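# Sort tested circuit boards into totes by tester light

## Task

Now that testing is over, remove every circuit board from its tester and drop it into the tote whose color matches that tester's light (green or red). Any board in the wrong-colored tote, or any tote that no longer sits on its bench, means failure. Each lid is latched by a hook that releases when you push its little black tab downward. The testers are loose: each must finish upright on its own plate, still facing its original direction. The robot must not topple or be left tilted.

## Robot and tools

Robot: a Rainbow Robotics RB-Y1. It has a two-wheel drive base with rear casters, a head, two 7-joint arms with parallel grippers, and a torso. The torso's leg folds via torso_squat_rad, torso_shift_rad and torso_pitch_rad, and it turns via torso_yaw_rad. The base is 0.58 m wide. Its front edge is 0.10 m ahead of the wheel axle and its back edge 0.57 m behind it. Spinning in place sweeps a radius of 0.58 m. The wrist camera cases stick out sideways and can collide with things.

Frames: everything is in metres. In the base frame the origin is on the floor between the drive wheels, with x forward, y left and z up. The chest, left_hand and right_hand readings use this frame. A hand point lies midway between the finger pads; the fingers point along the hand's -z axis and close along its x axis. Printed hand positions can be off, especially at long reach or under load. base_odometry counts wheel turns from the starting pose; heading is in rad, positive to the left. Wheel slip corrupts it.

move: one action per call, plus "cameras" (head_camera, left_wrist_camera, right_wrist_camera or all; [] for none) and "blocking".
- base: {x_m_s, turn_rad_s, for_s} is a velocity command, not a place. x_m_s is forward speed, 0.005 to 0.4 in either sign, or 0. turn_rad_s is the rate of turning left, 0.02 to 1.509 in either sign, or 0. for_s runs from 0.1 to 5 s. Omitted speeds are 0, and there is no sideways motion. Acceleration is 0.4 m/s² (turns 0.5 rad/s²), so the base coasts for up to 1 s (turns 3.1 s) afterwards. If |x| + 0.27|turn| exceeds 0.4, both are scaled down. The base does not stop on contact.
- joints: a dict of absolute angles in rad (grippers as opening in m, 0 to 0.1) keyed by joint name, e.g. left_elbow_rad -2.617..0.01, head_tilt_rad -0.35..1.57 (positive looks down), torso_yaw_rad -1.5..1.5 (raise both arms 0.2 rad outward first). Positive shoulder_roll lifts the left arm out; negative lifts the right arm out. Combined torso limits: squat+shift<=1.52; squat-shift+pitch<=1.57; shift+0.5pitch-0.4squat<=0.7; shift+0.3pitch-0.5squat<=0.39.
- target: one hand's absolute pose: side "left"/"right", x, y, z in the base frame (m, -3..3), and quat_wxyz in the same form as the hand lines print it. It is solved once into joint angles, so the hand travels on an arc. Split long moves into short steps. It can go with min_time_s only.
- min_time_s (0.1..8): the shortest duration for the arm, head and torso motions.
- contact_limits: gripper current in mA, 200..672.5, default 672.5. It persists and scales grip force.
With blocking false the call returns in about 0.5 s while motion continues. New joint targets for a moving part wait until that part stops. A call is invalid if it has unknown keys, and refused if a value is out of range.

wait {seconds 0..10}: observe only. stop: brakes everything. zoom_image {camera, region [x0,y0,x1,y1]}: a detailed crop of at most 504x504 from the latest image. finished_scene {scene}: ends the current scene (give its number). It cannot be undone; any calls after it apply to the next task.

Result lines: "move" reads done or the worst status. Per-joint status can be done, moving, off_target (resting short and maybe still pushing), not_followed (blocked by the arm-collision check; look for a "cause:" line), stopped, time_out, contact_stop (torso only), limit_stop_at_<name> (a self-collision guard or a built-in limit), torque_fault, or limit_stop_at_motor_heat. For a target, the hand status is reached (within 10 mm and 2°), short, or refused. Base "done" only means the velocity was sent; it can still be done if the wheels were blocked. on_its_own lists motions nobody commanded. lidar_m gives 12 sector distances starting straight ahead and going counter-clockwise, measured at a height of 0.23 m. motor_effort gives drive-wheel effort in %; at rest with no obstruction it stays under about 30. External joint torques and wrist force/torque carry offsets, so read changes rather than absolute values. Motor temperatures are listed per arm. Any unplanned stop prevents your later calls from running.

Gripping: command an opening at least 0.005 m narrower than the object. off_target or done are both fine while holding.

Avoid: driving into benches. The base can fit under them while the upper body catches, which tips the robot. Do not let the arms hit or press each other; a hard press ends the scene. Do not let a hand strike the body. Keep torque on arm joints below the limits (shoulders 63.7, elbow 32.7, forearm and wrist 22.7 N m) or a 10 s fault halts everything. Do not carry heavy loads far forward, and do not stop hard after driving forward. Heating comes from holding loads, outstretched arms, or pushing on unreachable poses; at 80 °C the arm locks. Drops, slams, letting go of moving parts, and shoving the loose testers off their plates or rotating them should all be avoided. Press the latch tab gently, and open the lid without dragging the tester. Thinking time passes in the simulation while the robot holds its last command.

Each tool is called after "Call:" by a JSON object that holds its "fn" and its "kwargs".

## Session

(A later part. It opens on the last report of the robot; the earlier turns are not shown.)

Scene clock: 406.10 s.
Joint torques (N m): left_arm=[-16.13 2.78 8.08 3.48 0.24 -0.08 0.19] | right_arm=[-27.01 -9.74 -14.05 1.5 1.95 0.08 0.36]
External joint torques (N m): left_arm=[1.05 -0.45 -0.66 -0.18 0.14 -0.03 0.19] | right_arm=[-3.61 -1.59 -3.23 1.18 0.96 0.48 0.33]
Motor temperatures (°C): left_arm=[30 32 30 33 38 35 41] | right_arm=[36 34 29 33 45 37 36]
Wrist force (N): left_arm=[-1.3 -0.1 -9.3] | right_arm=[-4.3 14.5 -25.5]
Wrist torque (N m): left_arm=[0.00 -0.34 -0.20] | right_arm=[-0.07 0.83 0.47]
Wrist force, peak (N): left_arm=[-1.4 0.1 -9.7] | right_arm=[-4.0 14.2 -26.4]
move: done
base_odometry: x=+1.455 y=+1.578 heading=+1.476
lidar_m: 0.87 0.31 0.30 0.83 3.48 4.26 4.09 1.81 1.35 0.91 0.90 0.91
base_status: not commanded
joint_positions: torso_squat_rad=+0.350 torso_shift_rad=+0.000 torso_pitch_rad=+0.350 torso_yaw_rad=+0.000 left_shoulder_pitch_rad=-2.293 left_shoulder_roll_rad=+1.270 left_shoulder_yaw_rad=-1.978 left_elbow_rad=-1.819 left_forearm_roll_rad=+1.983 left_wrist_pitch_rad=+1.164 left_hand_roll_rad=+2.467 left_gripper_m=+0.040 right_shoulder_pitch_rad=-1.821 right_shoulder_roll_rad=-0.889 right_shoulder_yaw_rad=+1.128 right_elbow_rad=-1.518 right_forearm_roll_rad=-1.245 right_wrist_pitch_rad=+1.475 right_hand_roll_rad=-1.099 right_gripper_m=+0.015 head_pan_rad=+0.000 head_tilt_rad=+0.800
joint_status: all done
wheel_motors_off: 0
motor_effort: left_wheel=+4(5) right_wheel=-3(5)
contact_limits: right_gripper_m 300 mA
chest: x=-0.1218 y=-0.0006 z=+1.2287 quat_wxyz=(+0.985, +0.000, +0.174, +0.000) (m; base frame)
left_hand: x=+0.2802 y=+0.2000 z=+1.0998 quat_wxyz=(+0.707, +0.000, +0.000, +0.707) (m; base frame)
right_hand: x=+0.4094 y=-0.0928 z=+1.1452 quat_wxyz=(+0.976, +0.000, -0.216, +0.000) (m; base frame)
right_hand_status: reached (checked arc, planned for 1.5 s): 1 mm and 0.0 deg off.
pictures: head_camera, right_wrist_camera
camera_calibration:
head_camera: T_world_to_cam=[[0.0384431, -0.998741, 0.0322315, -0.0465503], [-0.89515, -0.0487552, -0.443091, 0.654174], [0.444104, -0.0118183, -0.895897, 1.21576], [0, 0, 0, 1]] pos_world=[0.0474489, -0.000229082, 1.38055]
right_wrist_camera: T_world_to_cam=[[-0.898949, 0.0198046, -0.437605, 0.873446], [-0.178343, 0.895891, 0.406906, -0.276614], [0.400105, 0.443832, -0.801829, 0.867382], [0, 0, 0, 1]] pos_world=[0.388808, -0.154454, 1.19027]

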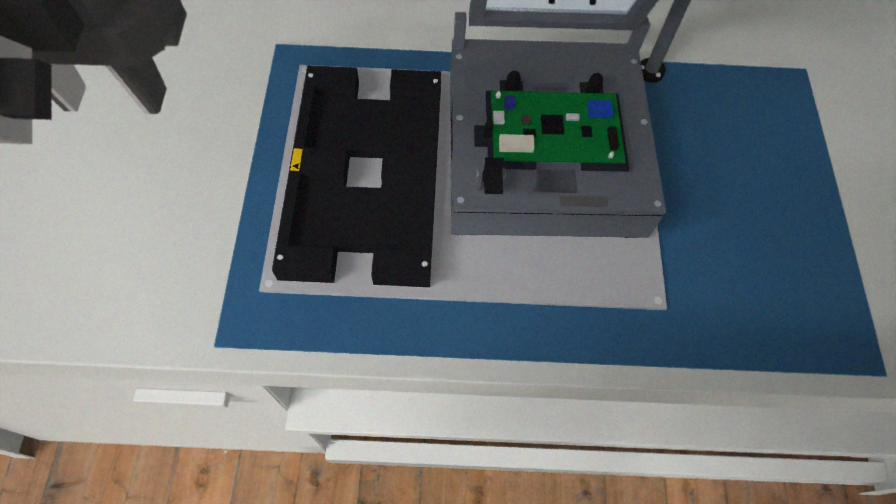

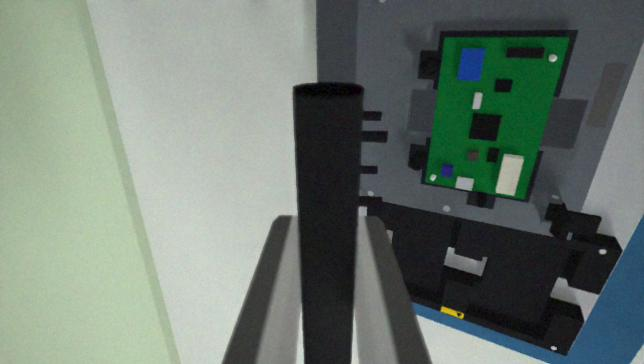

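Call:
{"fn": "move", "kwargs": {"target": {"side":"right","x":0.445,"y":-0.093,"z":1.144,"quat_wxyz":[0.9763,0,-0.2164,0]}, "min_time_s": 1.5, "cameras": ["head_camera"]}}

Call:
{"fn": "move", "kwargs": {"target": {"side":"right","x":0.475,"y":-0.093,"z":1.138,"quat_wxyz":[0.9763,0,-0.2164,0]}, "min_time_s": 1.5, "cameras": ["right_wrist_camera","head_camera"]}}

Scene clock: 413.43 s.
Joint torques (N m): left_arm=[-16.09 2.96 8.04 3.44 0.28 0 0.24] | right_arm=[-14.55 -9.92 -2.76 3.87 1.61 1.31 0.13]
External joint torques (N m): left_arm=[1.1 -0.27 -0.71 -0.22 0.18 0.05 0.24] | right_arm=[10.3 -1.36 7.38 3.87 0.68 1.83 0.11]
Motor temperatures (°C): left_arm=[30 32 30 33 38 35 41] | right_arm=[36 34 29 33 45 37 36]
Wrist force (N): left_arm=[-1.7 0.1 -9.4] | right_arm=[2.0 19.5 3.1]
Wrist torque (N m): left_arm=[-0.02 -0.39 -0.21] | right_arm=[-0.07 0.60 0.60]
Wrist force, peak (N): left_arm=[-1.8 0.2 -9.7] | right_arm=[-4.6 13.2 -27.8]
move: done
base_odometry: x=+1.455 y=+1.578 heading=+1.476
lidar_m: 0.87 0.30 0.31 0.83 3.48 4.25 4.07 1.81 1.34 0.91 0.90 0.90
base_status: not commanded
joint_positions: torso_squat_rad=+0.350 torso_shift_rad=+0.000 torso_pitch_rad=+0.349 torso_yaw_rad=+0.000 left_shoulder_pitch_rad=-2.293 left_shoulder_roll_rad=+1.270 left_shoulder_yaw_rad=-1.978 left_elbow_rad=-1.819 left_forearm_roll_rad=+1.983 left_wrist_pitch_rad=+1.164 left_hand_roll_rad=+2.467 left_gripper_m=+0.040 right_shoulder_pitch_rad=-1.844 right_shoulder_roll_rad=-0.807 right_shoulder_yaw_rad=+1.130 right_elbow_rad=-1.297 right_forearm_roll_rad=-1.240 right_wrist_pitch_rad=+1.431 right_hand_roll_rad=-0.965 right_gripper_m=+0.015 head_pan_rad=+0.000 head_tilt_rad=+0.800
joint_status: all done
wheel_motors_off: 0
motor_effort: left_wheel=+4(5) right_wheel=-5(5)
contact_limits: right_gripper_m 300 mA
chest: x=-0.1224 y=-0.0005 z=+1.2288 quat_wxyz=(+0.985, +0.000, +0.174, +0.000) (m; base frame)
left_hand: x=+0.2797 y=+0.2002 z=+1.1003 quat_wxyz=(+0.707, +0.000, +0.000, +0.707) (m; base frame)
right_hand: x=+0.4442 y=-0.0916 z=+1.1465 quat_wxyz=(+0.976, +0.002, -0.219, +0.001) (m; base frame)
right_hand_status: reached (checked arc, planned for 1.5 s): 3 mm and 0.4 deg off.
pictures: head_camera
camera_calibration:
head_camera: T_world_to_cam=[[0.0384805, -0.998733, 0.0324338, -0.0466735], [-0.894616, -0.0488928, -0.444153, 0.655009], [0.445176, -0.0119246, -0.895364, 1.21561], [0, 0, 0, 1]] pos_world=[0.0466151, -0.0000934058, 1.38086]

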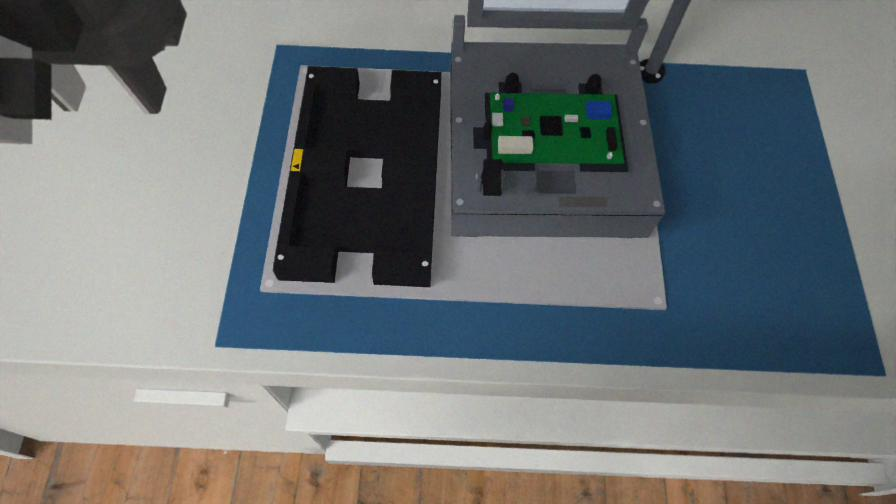

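Scene clock: 415.27 s.
Joint torques (N m): left_arm=[-16.11 2.98 8.16 3.49 0.32 -0.04 0.12] | right_arm=[-14.17 -6.29 -2.21 1.8 -0.04 0.76 0.19]
External joint torques (N m): left_arm=[1.07 -0.24 -0.58 -0.18 0.22 0.02 0.12] | right_arm=[11.96 2.63 6.7 2.17 -0.91 1.37 0.16]
Motor temperatures (°C): left_arm=[30 32 30 33 38 35 41] | right_arm=[36 34 29 33 45 37 36]
Wrist force (N): left_arm=[-1.6 0.1 -9.7] | right_arm=[5.8 11.6 6.3]
Wrist torque (N m): left_arm=[-0.01 -0.38 -0.19] | right_arm=[-0.05 0.62 0.63]
Wrist force, peak (N): left_arm=[-1.6 0.1 -9.7] | right_arm=[5.1 23.7 9.7]
move: done
base_odometry: x=+1.455 y=+1.578 heading=+1.476
lidar_m: 0.86 0.31 0.32 0.83 3.48 4.26 4.09 1.80 1.35 0.91 0.90 0.91
base_status: not commanded
joint_positions: torso_squat_rad=+0.350 torso_shift_rad=+0.000 torso_pitch_rad=+0.349 torso_yaw_rad=+0.000 left_shoulder_pitch_rad=-2.293 left_shoulder_roll_rad=+1.270 left_shoulder_yaw_rad=-1.978 left_elbow_rad=-1.819 left_forearm_roll_rad=+1.983 left_wrist_pitch_rad=+1.164 left_hand_roll_rad=+2.467 left_gripper_m=+0.040 right_shoulder_pitch_rad=-1.862 right_shoulder_roll_rad=-0.714 right_shoulder_yaw_rad=+1.133 right_elbow_rad=-1.064 right_forearm_roll_rad=-1.236 right_wrist_pitch_rad=+1.379 right_hand_roll_rad=-0.832 right_gripper_m=+0.015 head_pan_rad=+0.000 head_tilt_rad=+0.800
joint_status: all done
wheel_motors_off: 0
motor_effort: left_wheel=+4(6) right_wheel=-4(6)
contact_limits: right_gripper_m 300 mA
chest: x=-0.1225 y=-0.0006 z=+1.2288 quat_wxyz=(+0.985, +0.000, +0.174, +0.000) (m; base frame)
left_hand: x=+0.2797 y=+0.2001 z=+1.1004 quat_wxyz=(+0.707, -0.001, +0.000, +0.707) (m; base frame)
right_hand: x=+0.4749 y=-0.0925 z=+1.1402 quat_wxyz=(+0.975, +0.002, -0.220, +0.000) (m; base frame)
right_hand_status: reached (checked arc, planned for 1.5 s): 2 mm and 0.5 deg off.
pictures: head_camera, right_wrist_camera
camera_calibration:
head_camera: T_world_to_cam=[[0.0383989, -0.998738, 0.0323658, -0.0466632], [-0.894532, -0.0487917, -0.444332, 0.655163], [0.445351, -0.0118904, -0.895277, 1.21558], [0, 0, 0, 1]] pos_world=[0.0464956, -0.000184079, 1.3809]
right_wrist_camera: T_world_to_cam=[[-0.895591, 0.0209849, -0.444384, 0.936407], [-0.181726, 0.894493, 0.408483, -0.263495], [0.40607, 0.446589, -0.797286, 0.829261], [0, 0, 0, 1]] pos_world=[0.454015, -0.154296, 1.18492]

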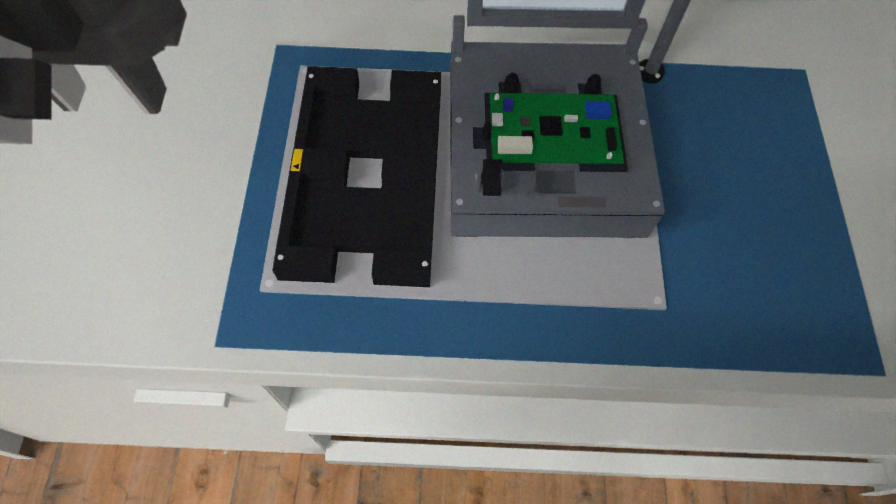

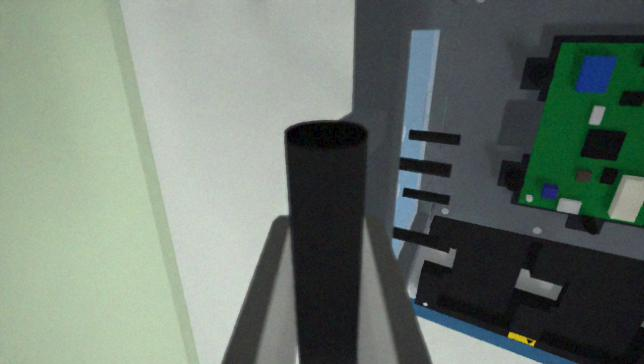

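Call:
{"fn": "move", "kwargs": {"target": {"side":"right","x":0.488,"y":-0.093,"z":1.134,"quat_wxyz":[0.9763,0,-0.2164,0]}, "min_time_s": 1.5}}

Scene clock: 443.53 s.
Joint torques (N m): left_arm=[-16.26 3.02 8.11 3.49 0.28 -0.02 0.09] | right_arm=[-4.71 -1.93 2.19 2.06 -0.47 1.6 0.22]
External joint torques (N m): left_arm=[0.92 -0.2 -0.63 -0.19 0.19 0.03 0.09] | right_arm=[22.01 7.15 10.23 2.63 -1.3 2.27 0.2]
Motor temperatures (°C): left_arm=[30 32 30 33 38 35 41] | right_arm=[36 34 29 32 45 37 36]
Wrist force (N): left_arm=[-1.4 0.1 -9.3] | right_arm=[13.5 11.6 22.5]
Wrist torque (N m): left_arm=[-0.02 -0.36 -0.20] | right_arm=[0.28 1.25 0.60]
Wrist force, peak (N): left_arm=[-1.6 0.1 -9.7] | right_arm=[12.5 24.0 23.5]
move: done
base_odometry: x=+1.455 y=+1.578 heading=+1.476
lidar_m: 0.87 0.32 0.32 0.83 3.48 4.26 4.08 1.80 1.35 0.92 0.91 0.91
base_status: not commanded
joint_positions: torso_squat_rad=+0.350 torso_shift_rad=-0.001 torso_pitch_rad=+0.348 torso_yaw_rad=+0.000 left_shoulder_pitch_rad=-2.293 left_shoulder_roll_rad=+1.270 left_shoulder_yaw_rad=-1.978 left_elbow_rad=-1.819 left_forearm_roll_rad=+1.983 left_wrist_pitch_rad=+1.164 left_hand_roll_rad=+2.467 left_gripper_m=+0.040 right_shoulder_pitch_rad=-1.877 right_shoulder_roll_rad=-0.658 right_shoulder_yaw_rad=+1.132 right_elbow_rad=-0.930 right_forearm_roll_rad=-1.239 right_wrist_pitch_rad=+1.353 right_hand_roll_rad=-0.758 right_gripper_m=+0.015 head_pan_rad=+0.000 head_tilt_rad=+0.800
joint_status: all done
wheel_motors_off: 0
motor_effort: left_wheel=+4(6) right_wheel=-1(5)
contact_limits: right_gripper_m 300 mA
chest: x=-0.1228 y=-0.0005 z=+1.2289 quat_wxyz=(+0.985, +0.000, +0.173, +0.000) (m; base frame)
left_hand: x=+0.2794 y=+0.2001 z=+1.1007 quat_wxyz=(+0.707, -0.001, +0.000, +0.707) (m; base frame)
right_hand: x=+0.4887 y=-0.0922 z=+1.1384 quat_wxyz=(+0.975, +0.002, -0.220, +0.000) (m; base frame)
right_hand_status: reached (checked arc, planned for 1.5 s): 4 mm and 0.5 deg off.
pictures: head_camera, left_wrist_camera, right_wrist_camera
camera_calibration:
head_camera: T_world_to_cam=[[0.0383765, -0.998736, 0.0324729, -0.0467413], [-0.894265, -0.0488266, -0.444867, 0.655602], [0.44589, -0.0119669, -0.895008, 1.2155], [0, 0, 0, 1]] pos_world=[0.0460962, -0.000125676, 1.38106]
left_wrist_camera: T_world_to_cam=[[-0.0155131, 0.999798, -0.0128178, -0.182956], [0.871493, 0.0198044, 0.490008, -0.752592], [0.490162, -0.00356913, -0.871624, 0.89217], [0, 0, 0, 1]] pos_world=[0.215733, 0.201008, 1.14407]
right_wrist_camera: T_world_to_cam=[[-0.895296, 0.0210898, -0.444973, 0.948452], [-0.181988, 0.894406, 0.408555, -0.260473], [0.406603, 0.446758, -0.79692, 0.821369], [0, 0, 0, 1]] pos_world=[0.467771, -0.153987, 1.18302]

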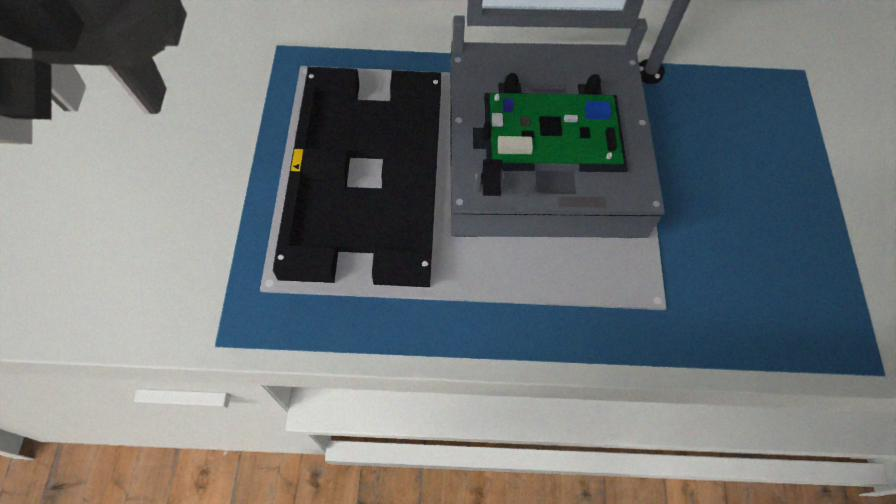

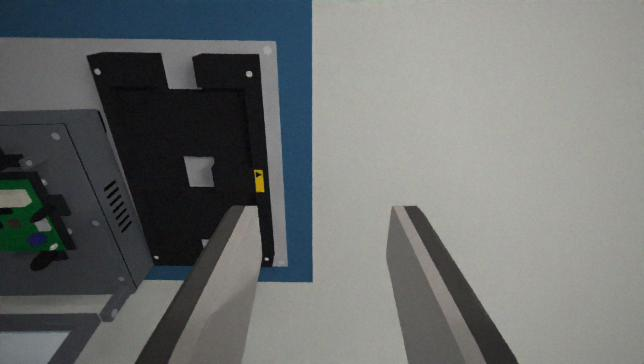

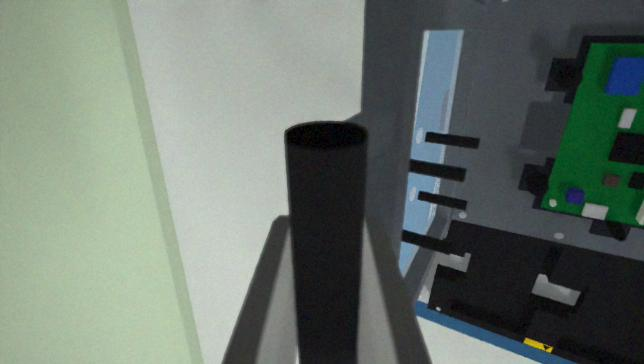

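Call:
{"fn": "move", "kwargs": {"joints": {"right_gripper_m":0.026}, "cameras": ["right_wrist_camera"]}}

Call:
{"fn": "move", "kwargs": {"joints": {"right_gripper_m":0.045}}}

Scene clock: 448.93 s.
Joint torques (N m): left_arm=[-16.29 2.8 7.99 3.38 0.22 -0.06 0.14] | right_arm=[2.09 -0.16 3.08 0.79 -3.18 4.18 0.24]
External joint torques (N m): left_arm=[0.89 -0.42 -0.76 -0.29 0.12 -0.01 0.14] | right_arm=[28.82 8.92 11.11 1.34 -4.01 4.85 0.21]
Motor temperatures (°C): left_arm=[30 32 30 33 38 35 41] | right_arm=[36 34 29 32 45 37 36]
Wrist force (N): left_arm=[-1.5 0.2 -9.4] | right_arm=[25.7 10.7 29.9]
Wrist torque (N m): left_arm=[-0.03 -0.38 -0.19] | right_arm=[0.24 0.47 0.30]
Wrist force, peak (N): left_arm=[-1.5 0.3 -9.7] | right_arm=[28.1 10.7 30.8]
move: done
base_odometry: x=+1.455 y=+1.578 heading=+1.476
lidar_m: 0.86 0.31 0.31 0.83 3.49 4.26 4.08 1.81 1.35 0.91 0.90 0.90
base_status: not commanded
joint_positions: torso_squat_rad=+0.350 torso_shift_rad=-0.001 torso_pitch_rad=+0.348 torso_yaw_rad=+0.000 left_shoulder_pitch_rad=-2.293 left_shoulder_roll_rad=+1.270 left_shoulder_yaw_rad=-1.978 left_elbow_rad=-1.819 left_forearm_roll_rad=+1.983 left_wrist_pitch_rad=+1.164 left_hand_roll_rad=+2.467 left_gripper_m=+0.040 right_shoulder_pitch_rad=-1.879 right_shoulder_roll_rad=-0.659 right_shoulder_yaw_rad=+1.131 right_elbow_rad=-0.930 right_forearm_roll_rad=-1.239 right_wrist_pitch_rad=+1.353 right_hand_roll_rad=-0.758 right_gripper_m=+0.026 head_pan_rad=+0.000 head_tilt_rad=+0.800
joint_status: all done
wheel_motors_off: 0
motor_effort: left_wheel=+4(5) right_wheel=-4(4)
contact_limits: right_gripper_m 300 mA
chest: x=-0.1229 y=-0.0005 z=+1.2289 quat_wxyz=(+0.985, +0.000, +0.173, +0.000) (m; base frame)
left_hand: x=+0.2794 y=+0.2001 z=+1.1008 quat_wxyz=(+0.707, -0.001, -0.001, +0.707) (m; base frame)
right_hand: x=+0.4891 y=-0.0921 z=+1.1397 quat_wxyz=(+0.975, +0.002, -0.222, +0.000) (m; base frame)
pictures: right_wrist_camera
camera_calibration:
right_wrist_camera: T_world_to_cam=[[-0.893996, 0.0212594, -0.447571, 0.951778], [-0.183152, 0.89428, 0.408313, -0.260165], [0.408934, 0.447003, -0.795589, 0.819602], [0, 0, 0, 1]] pos_world=[0.468073, -0.153939, 1.18428]

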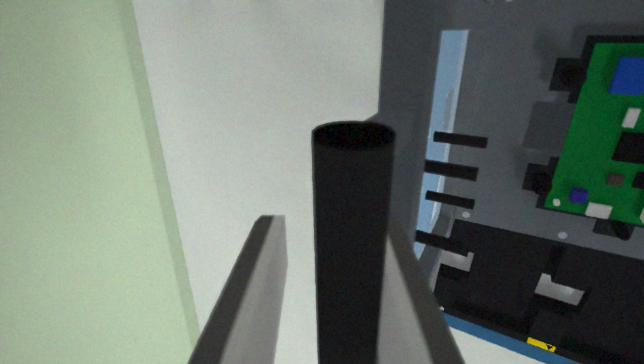

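Scene clock: 449.60 s.
Joint torques (N m): left_arm=[-16.29 3.01 7.9 3.37 0.32 -0.08 0.16] | right_arm=[5 1.36 4.23 0.85 -3.79 4.66 0.16]
External joint torques (N m): left_arm=[0.89 -0.21 -0.85 -0.31 0.22 -0.03 0.16] | right_arm=[31.71 10.43 12.27 1.4 -4.62 5.33 0.14]
Motor temperatures (°C): left_arm=[30 32 30 33 38 35 41] | right_arm=[36 34 29 32 45 37 36]
Wrist force (N): left_arm=[-1.5 0.1 -9.1] | right_arm=[30.1 10.3 34.3]
Wrist torque (N m): left_arm=[-0.01 -0.37 -0.20] | right_arm=[0.27 0.37 0.25]
Wrist force, peak (N): left_arm=[-1.6 0.2 -9.5] | right_arm=[30.1 10.3 34.3]
move: off_target
base_odometry: x=+1.455 y=+1.578 heading=+1.476
lidar_m: 0.86 0.31 0.31 0.83 3.48 4.26 4.09 1.80 1.34 0.91 0.89 0.91
base_status: not commanded
joint_positions: torso_squat_rad=+0.350 torso_shift_rad=-0.001 torso_pitch_rad=+0.348 torso_yaw_rad=+0.000 left_shoulder_pitch_rad=-2.293 left_shoulder_roll_rad=+1.270 left_shoulder_yaw_rad=-1.978 left_elbow_rad=-1.819 left_forearm_roll_rad=+1.983 left_wrist_pitch_rad=+1.164 left_hand_roll_rad=+2.467 left_gripper_m=+0.040 right_shoulder_pitch_rad=-1.880 right_shoulder_roll_rad=-0.659 right_shoulder_yaw_rad=+1.131 right_elbow_rad=-0.930 right_forearm_roll_rad=-1.239 right_wrist_pitch_rad=+1.352 right_hand_roll_rad=-0.758 right_gripper_m=+0.031 head_pan_rad=+0.000 head_tilt_rad=+0.800
joint_status: right_gripper_m off_target (ended at +0.031, target +0.045)
wheel_motors_off: 0
motor_effort: left_wheel=+3(6) right_wheel=-2(5)
contact_limits: right_gripper_m 300 mA
chest: x=-0.1230 y=-0.0006 z=+1.2289 quat_wxyz=(+0.985, +0.000, +0.173, +0.000) (m; base frame)
left_hand: x=+0.2793 y=+0.2001 z=+1.1009 quat_wxyz=(+0.707, -0.001, -0.001, +0.707) (m; base frame)
right_hand: x=+0.4892 y=-0.0921 z=+1.1404 quat_wxyz=(+0.975, +0.002, -0.222, +0.000) (m; base frame)
pictures: head_camera, left_wrist_camera, right_wrist_camera
camera_calibration:
head_camera: T_world_to_cam=[[0.0383465, -0.998736, 0.0324915, -0.0467647], [-0.89407, -0.0488132, -0.445259, 0.655964], [0.446283, -0.0119755, -0.894812, 1.21542], [0, 0, 0, 1]] pos_world=[0.0458496, -0.00013058, 1.38117]
left_wrist_camera: T_world_to_cam=[[-0.0154916, 0.999798, -0.0128263, -0.182943], [0.871278, 0.0197914, 0.49039, -0.752951], [0.490545, -0.00357835, -0.871409, 0.892073], [0, 0, 0, 1]] pos_world=[0.215593, 0.201, 1.14425]
right_wrist_camera: T_world_to_cam=[[-0.893434, 0.0214934, -0.44868, 0.953219], [-0.183583, 0.894155, 0.408393, -0.260326], [0.409968, 0.447242, -0.794922, 0.81888], [0, 0, 0, 1]] pos_world=[0.468133, -0.153953, 1.18495]

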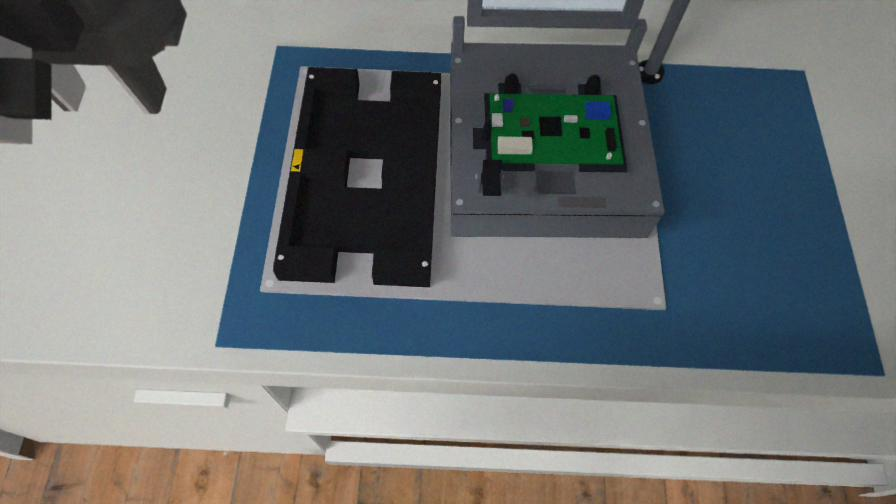

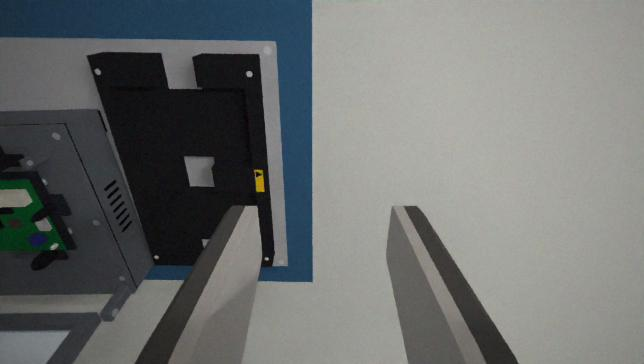

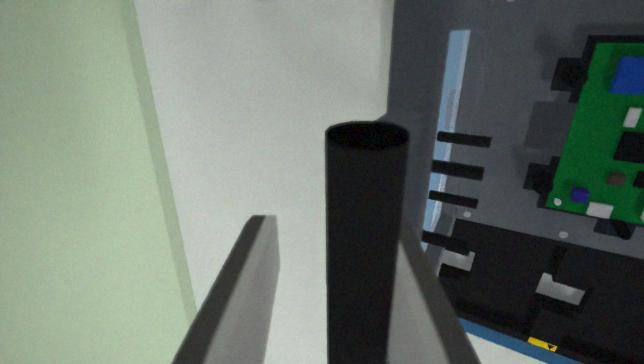

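Call:
{"fn": "move", "kwargs": {"joints": {"right_gripper_m":0.031}, "cameras": []}}

Call:
{"fn": "move", "kwargs": {"target": {"side":"right","x":0.478,"y":-0.093,"z":1.14,"quat_wxyz":[0.9763,0,-0.2164,0]}, "min_time_s": 1.5}}

Scene clock: 459.47 s.
Joint torques (N m): left_arm=[-16.15 2.98 8.27 3.4 0.29 -0.02 0.18] | right_arm=[5.44 1.47 4.32 0.6 -3.64 4.37 0.15]
External joint torques (N m): left_arm=[1.03 -0.24 -0.47 -0.28 0.2 0.03 0.18] | right_arm=[32.16 10.55 12.36 1.15 -4.47 5.04 0.13]
Motor temperatures (°C): left_arm=[30 32 30 33 38 35 41] | right_arm=[36 34 29 32 45 37 36]
Wrist force (N): left_arm=[-1.6 0.1 -9.2] | right_arm=[25.8 10.5 33.9]
Wrist torque (N m): left_arm=[-0.02 -0.38 -0.20] | right_arm=[0.29 0.43 0.27]
Wrist force, peak (N): left_arm=[-1.7 0.1 -9.6] | right_arm=[30.5 10.3 35.3]
move: done
base_odometry: x=+1.455 y=+1.578 heading=+1.476
lidar_m: 0.86 0.31 0.31 0.84 3.48 4.26 4.08 1.80 1.34 0.91 0.91 0.91
base_status: not commanded
joint_positions: torso_squat_rad=+0.350 torso_shift_rad=-0.001 torso_pitch_rad=+0.348 torso_yaw_rad=+0.000 left_shoulder_pitch_rad=-2.293 left_shoulder_roll_rad=+1.270 left_shoulder_yaw_rad=-1.978 left_elbow_rad=-1.819 left_forearm_roll_rad=+1.983 left_wrist_pitch_rad=+1.164 left_hand_roll_rad=+2.467 left_gripper_m=+0.040 right_shoulder_pitch_rad=-1.880 right_shoulder_roll_rad=-0.659 right_shoulder_yaw_rad=+1.131 right_elbow_rad=-0.930 right_forearm_roll_rad=-1.239 right_wrist_pitch_rad=+1.352 right_hand_roll_rad=-0.758 right_gripper_m=+0.031 head_pan_rad=+0.000 head_tilt_rad=+0.800
joint_status: all done
wheel_motors_off: 0
motor_effort: left_wheel=+4(6) right_wheel=-3(4)
contact_limits: right_gripper_m 300 mA
chest: x=-0.1230 y=-0.0005 z=+1.2289 quat_wxyz=(+0.985, +0.000, +0.173, +0.000) (m; base frame)
left_hand: x=+0.2793 y=+0.2001 z=+1.1010 quat_wxyz=(+0.707, -0.001, -0.001, +0.707) (m; base frame)
right_hand: x=+0.4892 y=-0.0921 z=+1.1405 quat_wxyz=(+0.975, +0.002, -0.222, +0.000) (m; base frame)
pictures: none
No camera images: "cameras" was empty.

Scene clock: 461.30 s.
Joint torques (N m): left_arm=[-16.04 3.13 8.14 3.26 0.28 -0.05 0.15] | right_arm=[-6.77 -5.22 -1.29 0.01 -1.56 2.52 -0.14]
External joint torques (N m): left_arm=[1.14 -0.1 -0.6 -0.41 0.18 0 0.15] | right_arm=[19.61 3.75 7.23 0.45 -2.41 3.15 -0.16]
Motor temperatures (°C): left_arm=[30 32 30 33 38 35 41] | right_arm=[35 34 28 32 45 37 36]
Wrist force (N): left_arm=[-1.8 0.0 -9.4] | right_arm=[13.9 12.5 12.3]
Wrist torque (N m): left_arm=[-0.01 -0.41 -0.19] | right_arm=[0.22 0.61 0.33]
Wrist force, peak (N): left_arm=[-1.5 0.0 -9.7] | right_arm=[28.2 12.8 32.0]
move: done
base_odometry: x=+1.455 y=+1.578 heading=+1.476
lidar_m: 0.87 0.31 0.31 0.84 3.48 4.25 4.08 1.81 1.34 0.92 0.90 0.91
base_status: not commanded
joint_positions: torso_squat_rad=+0.350 torso_shift_rad=-0.001 torso_pitch_rad=+0.348 torso_yaw_rad=+0.000 left_shoulder_pitch_rad=-2.293 left_shoulder_roll_rad=+1.270 left_shoulder_yaw_rad=-1.978 left_elbow_rad=-1.819 left_forearm_roll_rad=+1.983 left_wrist_pitch_rad=+1.164 left_hand_roll_rad=+2.467 left_gripper_m=+0.040 right_shoulder_pitch_rad=-1.875 right_shoulder_roll_rad=-0.690 right_shoulder_yaw_rad=+1.131 right_elbow_rad=-1.004 right_forearm_roll_rad=-1.243 right_wrist_pitch_rad=+1.380 right_hand_roll_rad=-0.797 right_gripper_m=+0.031 head_pan_rad=+0.000 head_tilt_rad=+0.800
joint_status: all done
wheel_motors_off: 0
motor_effort: left_wheel=+5(6) right_wheel=-4(5)
contact_limits: right_gripper_m 300 mA
chest: x=-0.1227 y=-0.0007 z=+1.2289 quat_wxyz=(+0.985, +0.000, +0.173, +0.000) (m; base frame)
left_hand: x=+0.2796 y=+0.1999 z=+1.1006 quat_wxyz=(+0.707, -0.001, +0.000, +0.707) (m; base frame)
right_hand: x=+0.4796 y=-0.0925 z=+1.1425 quat_wxyz=(+0.976, +0.000, -0.217, +0.000) (m; base frame)
right_hand_status: reached (checked arc, planned for 1.5 s): 3 mm and 0.1 deg off.
pictures: head_camera, left_wrist_camera, right_wrist_camera
camera_calibration:
head_camera: T_world_to_cam=[[0.0382668, -0.998746, 0.0322732, -0.0466535], [-0.894369, -0.0486368, -0.444679, 0.655458], [0.445691, -0.0118477, -0.895108, 1.21552], [0, 0, 0, 1]] pos_world=[0.0462587, -0.000314471, 1.381]
left_wrist_camera: T_world_to_cam=[[-0.0153986, 0.999802, -0.0126229, -0.18304], [0.871604, 0.0196083, 0.489819, -0.752447], [0.489969, -0.00345962, -0.871733, 0.892199], [0, 0, 0, 1]] pos_world=[0.215866, 0.200845, 1.14401]
right_wrist_camera: T_world_to_cam=[[-0.89804, 0.0198323, -0.439468, 0.937093], [-0.179498, 0.895521, 0.407213, -0.263125], [0.401628, 0.444577, -0.800653, 0.834993], [0, 0, 0, 1]] pos_world=[0.45896, -0.15417, 1.18751]

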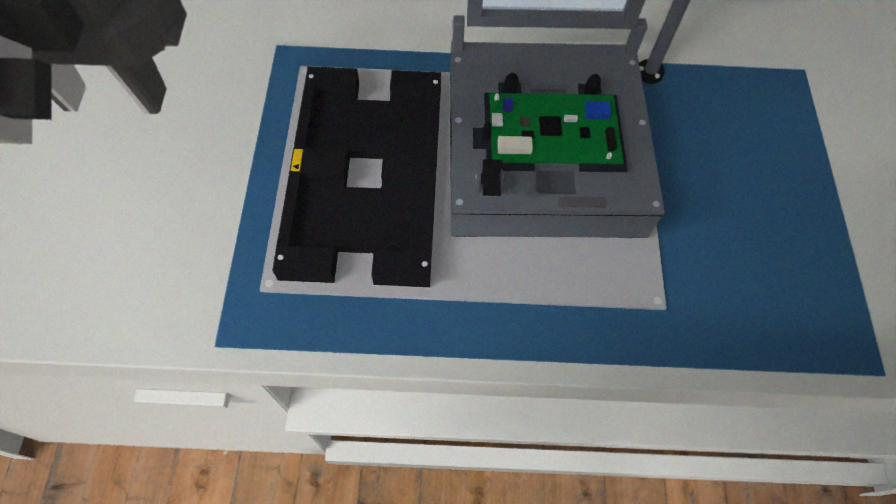

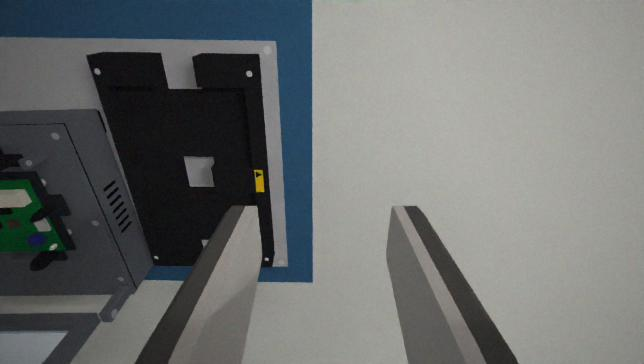

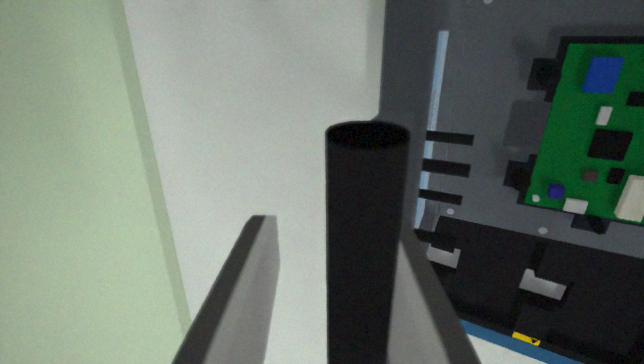

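Call:
{"fn": "move", "kwargs": {"target": {"side":"right","x":0.474,"y":-0.093,"z":1.15,"quat_wxyz":[0.9763,0,-0.2164,0]}, "min_time_s": 1.5, "cameras": ["head_camera","right_wrist_camera"]}}

Scene clock: 481.93 s.
Joint torques (N m): left_arm=[-16.16 2.99 8.14 3.36 0.29 -0.07 0.07] | right_arm=[-25.44 -10.45 -9.91 -0.71 0.34 -0.31 -0.3]
External joint torques (N m): left_arm=[1.03 -0.24 -0.6 -0.3 0.2 -0.02 0.07] | right_arm=[0.74 -1.54 -1.18 -0.35 -0.52 0.29 -0.33]
Motor temperatures (°C): left_arm=[30 32 30 33 38 35 41] | right_arm=[35 34 28 32 45 37 36]
Wrist force (N): left_arm=[-1.5 -0.1 -9.3] | right_arm=[-0.4 10.6 -12.3]
Wrist torque (N m): left_arm=[0.01 -0.37 -0.19] | right_arm=[-0.03 0.70 0.50]
Wrist force, peak (N): left_arm=[-1.5 -0.1 -9.7] | right_arm=[14.3 12.7 12.7]
move: done
base_odometry: x=+1.455 y=+1.578 heading=+1.476
lidar_m: 0.87 0.31 0.31 0.83 3.49 4.25 4.08 1.80 1.34 0.91 0.90 0.90
base_status: not commanded
joint_positions: torso_squat_rad=+0.350 torso_shift_rad=+0.000 torso_pitch_rad=+0.350 torso_yaw_rad=+0.000 left_shoulder_pitch_rad=-2.293 left_shoulder_roll_rad=+1.270 left_shoulder_yaw_rad=-1.978 left_elbow_rad=-1.819 left_forearm_roll_rad=+1.983 left_wrist_pitch_rad=+1.164 left_hand_roll_rad=+2.467 left_gripper_m=+0.040 right_shoulder_pitch_rad=-1.882 right_shoulder_roll_rad=-0.709 right_shoulder_yaw_rad=+1.127 right_elbow_rad=-1.042 right_forearm_roll_rad=-1.250 right_wrist_pitch_rad=+1.403 right_hand_roll_rad=-0.814 right_gripper_m=+0.031 head_pan_rad=+0.000 head_tilt_rad=+0.800
joint_status: all done
wheel_motors_off: 0
motor_effort: left_wheel=+5(6) right_wheel=-4(5)
contact_limits: right_gripper_m 300 mA
chest: x=-0.1221 y=-0.0007 z=+1.2288 quat_wxyz=(+0.985, +0.000, +0.174, +0.000) (m; base frame)
left_hand: x=+0.2800 y=+0.2000 z=+1.1001 quat_wxyz=(+0.707, +0.000, +0.000, +0.707) (m; base frame)
right_hand: x=+0.4748 y=-0.0929 z=+1.1489 quat_wxyz=(+0.977, +0.000, -0.215, +0.000) (m; base frame)
right_hand_status: reached (checked arc, planned for 1.5 s): 1 mm and 0.1 deg off.
pictures: head_camera, right_wrist_camera
camera_calibration:
head_camera: T_world_to_cam=[[0.0383471, -0.998745, 0.0322089, -0.0465813], [-0.894888, -0.0486663, -0.44363, 0.654599], [0.444641, -0.0118114, -0.895631, 1.21568], [0, 0, 0, 1]] pos_world=[0.0470352, -0.000307045, 1.3807]
right_wrist_camera: T_world_to_cam=[[-0.899677, 0.0195736, -0.436118, 0.932451], [-0.17757, 0.896212, 0.406537, -0.266309], [0.398812, 0.443194, -0.802825, 0.845881], [0, 0, 0, 1]] pos_world=[0.454268, -0.154471, 1.19402]

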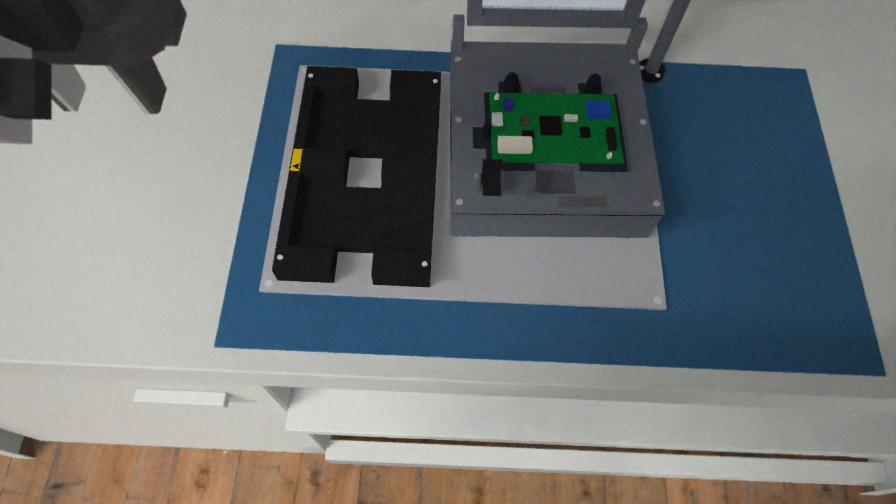

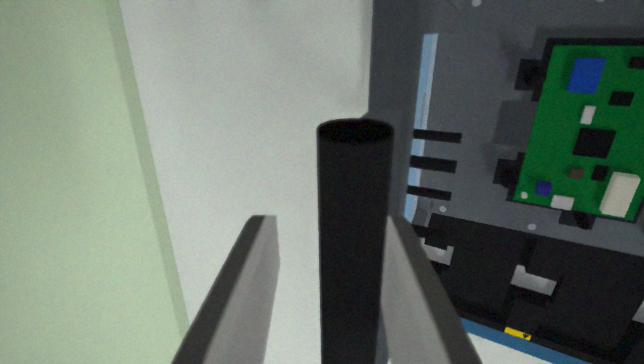

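Call:
{"fn": "move", "kwargs": {"joints": {"right_gripper_m":0.05}, "cameras": ["right_wrist_camera"]}}

Call:
{"fn": "move", "kwargs": {"target": {"side":"right","x":0.465,"y":-0.095,"z":1.185,"quat_wxyz":[0.9763,0,-0.2164,0]}, "min_time_s": 1.5, "cameras": ["head_camera","right_wrist_camera"]}}

Scene clock: 487.40 s.
Joint torques (N m): left_arm=[-16.19 2.9 7.92 3.31 0.2 -0.01 0.19] | right_arm=[-25.12 -10.62 -9.87 -0.84 0.34 -0.34 -0.3]
External joint torques (N m): left_arm=[0.99 -0.33 -0.83 -0.35 0.11 0.05 0.19] | right_arm=[1.06 -1.71 -1.14 -0.48 -0.52 0.27 -0.32]
Motor temperatures (°C): left_arm=[30 32 30 33 38 35 41] | right_arm=[36 34 28 32 45 37 36]
Wrist force (N): left_arm=[-1.5 0.1 -9.4] | right_arm=[-0.4 10.7 -12.2]
Wrist torque (N m): left_arm=[-0.03 -0.36 -0.20] | right_arm=[-0.04 0.69 0.49]
Wrist force, peak (N): left_arm=[-1.6 0.1 -9.6] | right_arm=[-0.3 11.0 -12.7]
move: done
base_odometry: x=+1.455 y=+1.578 heading=+1.476
lidar_m: 0.87 0.31 0.32 0.83 3.49 4.26 4.08 1.80 1.35 0.91 0.90 0.90
base_status: not commanded
joint_positions: torso_squat_rad=+0.350 torso_shift_rad=+0.000 torso_pitch_rad=+0.350 torso_yaw_rad=+0.000 left_shoulder_pitch_rad=-2.293 left_shoulder_roll_rad=+1.270 left_shoulder_yaw_rad=-1.978 left_elbow_rad=-1.819 left_forearm_roll_rad=+1.983 left_wrist_pitch_rad=+1.164 left_hand_roll_rad=+2.467 left_gripper_m=+0.040 right_shoulder_pitch_rad=-1.882 right_shoulder_roll_rad=-0.709 right_shoulder_yaw_rad=+1.127 right_elbow_rad=-1.042 right_forearm_roll_rad=-1.250 right_wrist_pitch_rad=+1.403 right_hand_roll_rad=-0.814 right_gripper_m=+0.050 head_pan_rad=+0.000 head_tilt_rad=+0.800
joint_status: all done
wheel_motors_off: 0
motor_effort: left_wheel=+5(5) right_wheel=-2(5)
contact_limits: right_gripper_m 300 mA
chest: x=-0.1221 y=-0.0007 z=+1.2288 quat_wxyz=(+0.985, +0.000, +0.174, +0.000) (m; base frame)
left_hand: x=+0.2800 y=+0.2000 z=+1.1001 quat_wxyz=(+0.707, +0.000, +0.000, +0.707) (m; base frame)
right_hand: x=+0.4748 y=-0.0929 z=+1.1489 quat_wxyz=(+0.977, +0.000, -0.215, +0.000) (m; base frame)
pictures: right_wrist_camera
camera_calibration:
right_wrist_camera: T_world_to_cam=[[-0.899677, 0.0195731, -0.436116, 0.932448], [-0.17757, 0.896212, 0.406537, -0.26631], [0.39881, 0.443194, -0.802826, 0.845882], [0, 0, 0, 1]] pos_world=[0.454268, -0.154471, 1.19402]

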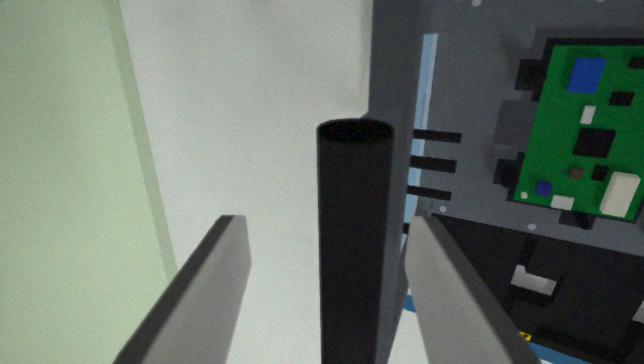

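Scene clock: 489.23 s.
Joint torques (N m): left_arm=[-16.09 3.14 8.21 3.3 0.22 0.01 0.14] | right_arm=[-24.89 -10.26 -9.87 -0.56 0.33 -0.34 -0.3]
External joint torques (N m): left_arm=[1.09 -0.09 -0.53 -0.36 0.12 0.06 0.14] | right_arm=[0.83 -1.55 -0.98 -0.4 -0.54 0.26 -0.33]
Motor temperatures (°C): left_arm=[30 32 30 33 38 35 41] | right_arm=[36 34 28 32 45 37 36]
Wrist force (N): left_arm=[-1.2 0.0 -9.5] | right_arm=[-0.1 10.7 -12.7]
Wrist torque (N m): left_arm=[-0.02 -0.35 -0.20] | right_arm=[-0.04 0.74 0.49]
Wrist force, peak (N): left_arm=[-1.3 -0.1 -9.7] | right_arm=[-0.2 11.1 -12.5]
move: done
base_odometry: x=+1.455 y=+1.578 heading=+1.476
lidar_m: 0.86 0.31 0.32 0.83 3.49 4.26 4.08 1.81 1.35 0.91 0.90 0.90
base_status: not commanded
joint_positions: torso_squat_rad=+0.350 torso_shift_rad=+0.000 torso_pitch_rad=+0.350 torso_yaw_rad=+0.000 left_shoulder_pitch_rad=-2.293 left_shoulder_roll_rad=+1.270 left_shoulder_yaw_rad=-1.978 left_elbow_rad=-1.819 left_forearm_roll_rad=+1.983 left_wrist_pitch_rad=+1.164 left_hand_roll_rad=+2.467 left_gripper_m=+0.040 right_shoulder_pitch_rad=-1.935 right_shoulder_roll_rad=-0.749 right_shoulder_yaw_rad=+1.103 right_elbow_rad=-1.087 right_forearm_roll_rad=-1.281 right_wrist_pitch_rad=+1.475 right_hand_roll_rad=-0.824 right_gripper_m=+0.050 head_pan_rad=+0.000 head_tilt_rad=+0.800
joint_status: all done
wheel_motors_off: 0
motor_effort: left_wheel=+4(6) right_wheel=-3(5)
contact_limits: right_gripper_m 300 mA
chest: x=-0.1221 y=-0.0007 z=+1.2288 quat_wxyz=(+0.985, +0.000, +0.174, +0.000) (m; base frame)
left_hand: x=+0.2800 y=+0.2000 z=+1.1001 quat_wxyz=(+0.707, +0.000, +0.000, +0.707) (m; base frame)
right_hand: x=+0.4650 y=-0.0949 z=+1.1849 quat_wxyz=(+0.976, +0.000, -0.216, +0.000) (m; base frame)
right_hand_status: reached (checked arc, planned for 1.5 s): 0 mm and 0.0 deg off.
pictures: head_camera, right_wrist_camera
camera_calibration:
head_camera: T_world_to_cam=[[0.0383469, -0.998745, 0.032207, -0.0465797], [-0.894893, -0.0486651, -0.443619, 0.65459], [0.44463, -0.0118104, -0.895636, 1.21569], [0, 0, 0, 1]] pos_world=[0.0470438, -0.000307843, 1.3807]
right_wrist_camera: T_world_to_cam=[[-0.898974, 0.0198705, -0.43755, 0.940819], [-0.178158, 0.896009, 0.406727, -0.280838], [0.400131, 0.44359, -0.801949, 0.877913], [0, 0, 0, 1]] pos_world=[0.444458, -0.156495, 1.22992]

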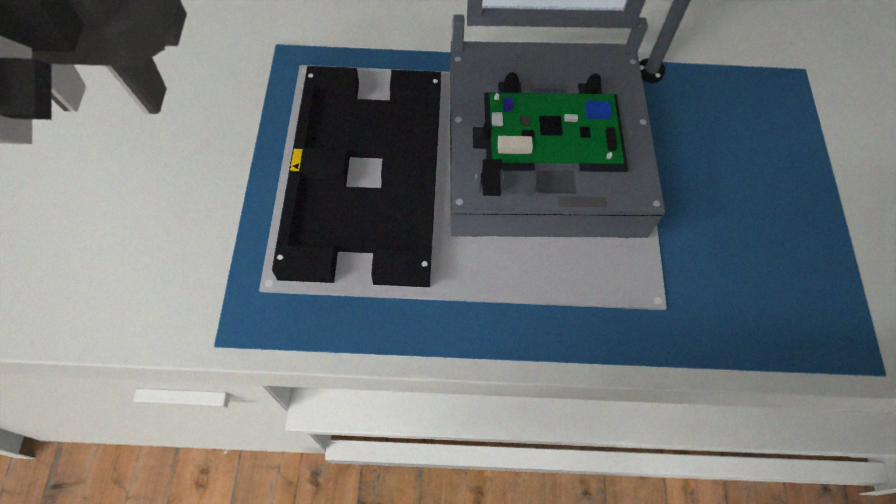

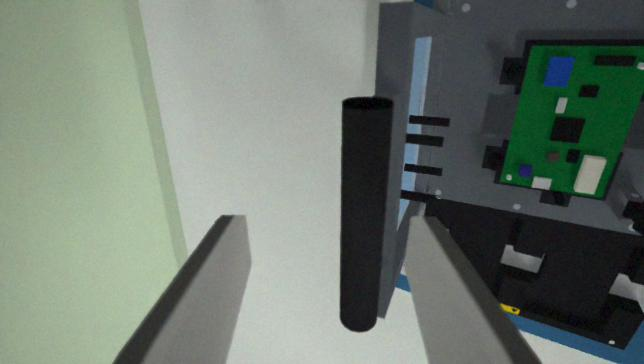

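Call:
{"fn": "move", "kwargs": {"target": {"side":"right","x":0.42,"y":-0.1,"z":1.23,"quat_wxyz":[0.9763,0,-0.2164,0]}, "min_time_s": 1.5, "cameras": []}}

Call:
{"fn": "move", "kwargs": {"target": {"side":"right","x":0.375,"y":-0.095,"z":1.13,"quat_wxyz":[1,0,0,0]}, "min_time_s": 2, "cameras": ["head_camera","right_wrist_camera"]}}

Scene clock: 502.73 s.
Joint torques (N m): left_arm=[-16.27 2.93 7.85 3.36 0.2 -0.03 0.09] | right_arm=[-22.98 -8.92 -10.21 0.23 0.4 -0.39 -0.31]
External joint torques (N m): left_arm=[0.91 -0.31 -0.9 -0.3 0.1 0.02 0.09] | right_arm=[0.78 -0.97 -0.39 -0.38 -0.53 0.12 -0.33]
Motor temperatures (°C): left_arm=[30 32 30 33 38 35 41] | right_arm=[36 34 29 32 45 37 36]
Wrist force (N): left_arm=[-1.2 0.2 -9.5] | right_arm=[-0.2 10.6 -12.3]
Wrist torque (N m): left_arm=[-0.04 -0.32 -0.19] | right_arm=[-0.03 0.71 0.51]
Wrist force, peak (N): left_arm=[-1.4 0.1 -9.7] | right_arm=[-0.3 10.8 -12.8]
move: done
base_odometry: x=+1.455 y=+1.578 heading=+1.476
lidar_m: 0.87 0.31 0.31 0.83 3.48 4.26 4.09 1.81 1.35 0.91 0.90 0.91
base_status: not commanded
joint_positions: torso_squat_rad=+0.350 torso_shift_rad=+0.000 torso_pitch_rad=+0.350 torso_yaw_rad=+0.000 left_shoulder_pitch_rad=-2.293 left_shoulder_roll_rad=+1.270 left_shoulder_yaw_rad=-1.978 left_elbow_rad=-1.819 left_forearm_roll_rad=+1.983 left_wrist_pitch_rad=+1.164 left_hand_roll_rad=+2.467 left_gripper_m=+0.040 right_shoulder_pitch_rad=-1.979 right_shoulder_roll_rad=-0.877 right_shoulder_yaw_rad=+1.060 right_elbow_rad=-1.338 right_forearm_roll_rad=-1.345 right_wrist_pitch_rad=+1.608 right_hand_roll_rad=-0.950 right_gripper_m=+0.050 head_pan_rad=+0.000 head_tilt_rad=+0.800
joint_status: all done
wheel_motors_off: 0
motor_effort: left_wheel=+4(6) right_wheel=-4(5)
contact_limits: right_gripper_m 300 mA
chest: x=-0.1221 y=-0.0007 z=+1.2288 quat_wxyz=(+0.985, +0.000, +0.174, +0.000) (m; base frame)
left_hand: x=+0.2800 y=+0.2000 z=+1.1001 quat_wxyz=(+0.707, +0.000, +0.000, +0.707) (m; base frame)
right_hand: x=+0.4202 y=-0.1001 z=+1.2297 quat_wxyz=(+0.977, -0.001, -0.215, +0.000) (m; base frame)
right_hand_status: reached (checked arc, planned for 1.5 s): 0 mm and 0.3 deg off.
pictures: none
No camera images: "cameras" was empty.

Scene clock: 505.07 s.
Joint torques (N m): left_arm=[-16.07 3.25 8.12 3.33 0.25 0 0.14] | right_arm=[-22.09 -6.33 -7.3 0.38 -0.25 0.18 0.22]
External joint torques (N m): left_arm=[1.11 0.02 -0.62 -0.33 0.15 0.05 0.14] | right_arm=[3.13 2.27 1.39 0.85 -0.5 0.2 0.22]
Motor temperatures (°C): left_arm=[30 32 30 33 38 35 41] | right_arm=[36 34 29 32 45 37 36]
Wrist force (N): left_arm=[-1.6 0.2 -9.4] | right_arm=[2.1 10.5 -12.9]
Wrist torque (N m): left_arm=[-0.03 -0.38 -0.19] | right_arm=[-0.01 0.83 0.53]
Wrist force, peak (N): left_arm=[-1.5 0.2 -9.6] | right_arm=[2.3 10.8 -13.2]
move: done
base_odometry: x=+1.455 y=+1.578 heading=+1.476
lidar_m: 0.87 0.30 0.32 0.83 3.49 4.26 4.08 1.80 1.34 0.91 0.90 0.91
base_status: not commanded
joint_positions: torso_squat_rad=+0.350 torso_shift_rad=+0.000 torso_pitch_rad=+0.350 torso_yaw_rad=+0.000 left_shoulder_pitch_rad=-2.293 left_shoulder_roll_rad=+1.270 left_shoulder_yaw_rad=-1.978 left_elbow_rad=-1.819 left_forearm_roll_rad=+1.983 left_wrist_pitch_rad=+1.164 left_hand_roll_rad=+2.467 left_gripper_m=+0.040 right_shoulder_pitch_rad=-1.867 right_shoulder_roll_rad=-0.722 right_shoulder_yaw_rad=+1.093 right_elbow_rad=-1.074 right_forearm_roll_rad=-1.544 right_wrist_pitch_rad=+1.723 right_hand_roll_rad=-0.823 right_gripper_m=+0.050 head_pan_rad=+0.000 head_tilt_rad=+0.800
joint_status: all done
wheel_motors_off: 0
motor_effort: left_wheel=+4(6) right_wheel=-4(5)
contact_limits: right_gripper_m 300 mA
chest: x=-0.1221 y=-0.0007 z=+1.2288 quat_wxyz=(+0.985, +0.000, +0.174, +0.000) (m; base frame)
left_hand: x=+0.2800 y=+0.1999 z=+1.1001 quat_wxyz=(+0.707, +0.000, +0.000, +0.707) (m; base frame)
right_hand: x=+0.3750 y=-0.0951 z=+1.1305 quat_wxyz=(+1.000, +0.000, -0.001, +0.000) (m; base frame)
right_hand_status: reached (checked arc, planned for 2.0 s): 0 mm and 0.1 deg off.
pictures: head_camera, right_wrist_camera
camera_calibration:
head_camera: T_world_to_cam=[[0.0383417, -0.998746, 0.0321837, -0.0465614], [-0.894918, -0.0486494, -0.443571, 0.654556], [0.44458, -0.0117945, -0.895661, 1.21569], [0, 0, 0, 1]] pos_world=[0.0470866, -0.000320824, 1.38069]
right_wrist_camera: T_world_to_cam=[[-0.999602, 0.0207056, -0.0191758, 0.400961], [0.010017, 0.895558, 0.444831, -0.388249], [0.0263836, 0.444462, -0.895409, 1.1163], [0, 0, 0, 1]] pos_world=[0.375239, -0.156754, 1.17994]

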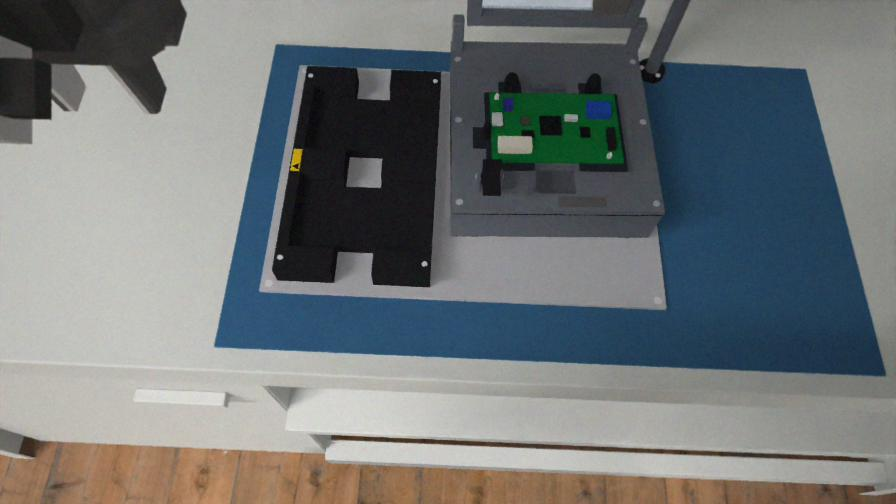

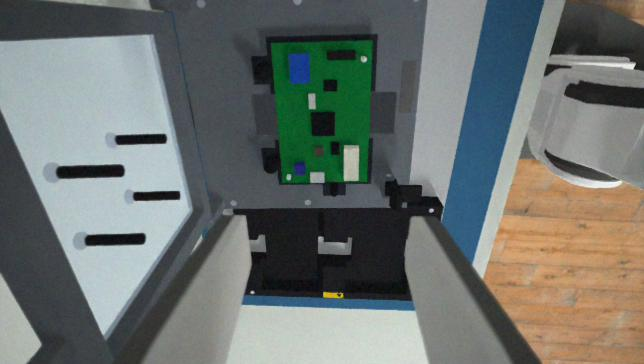

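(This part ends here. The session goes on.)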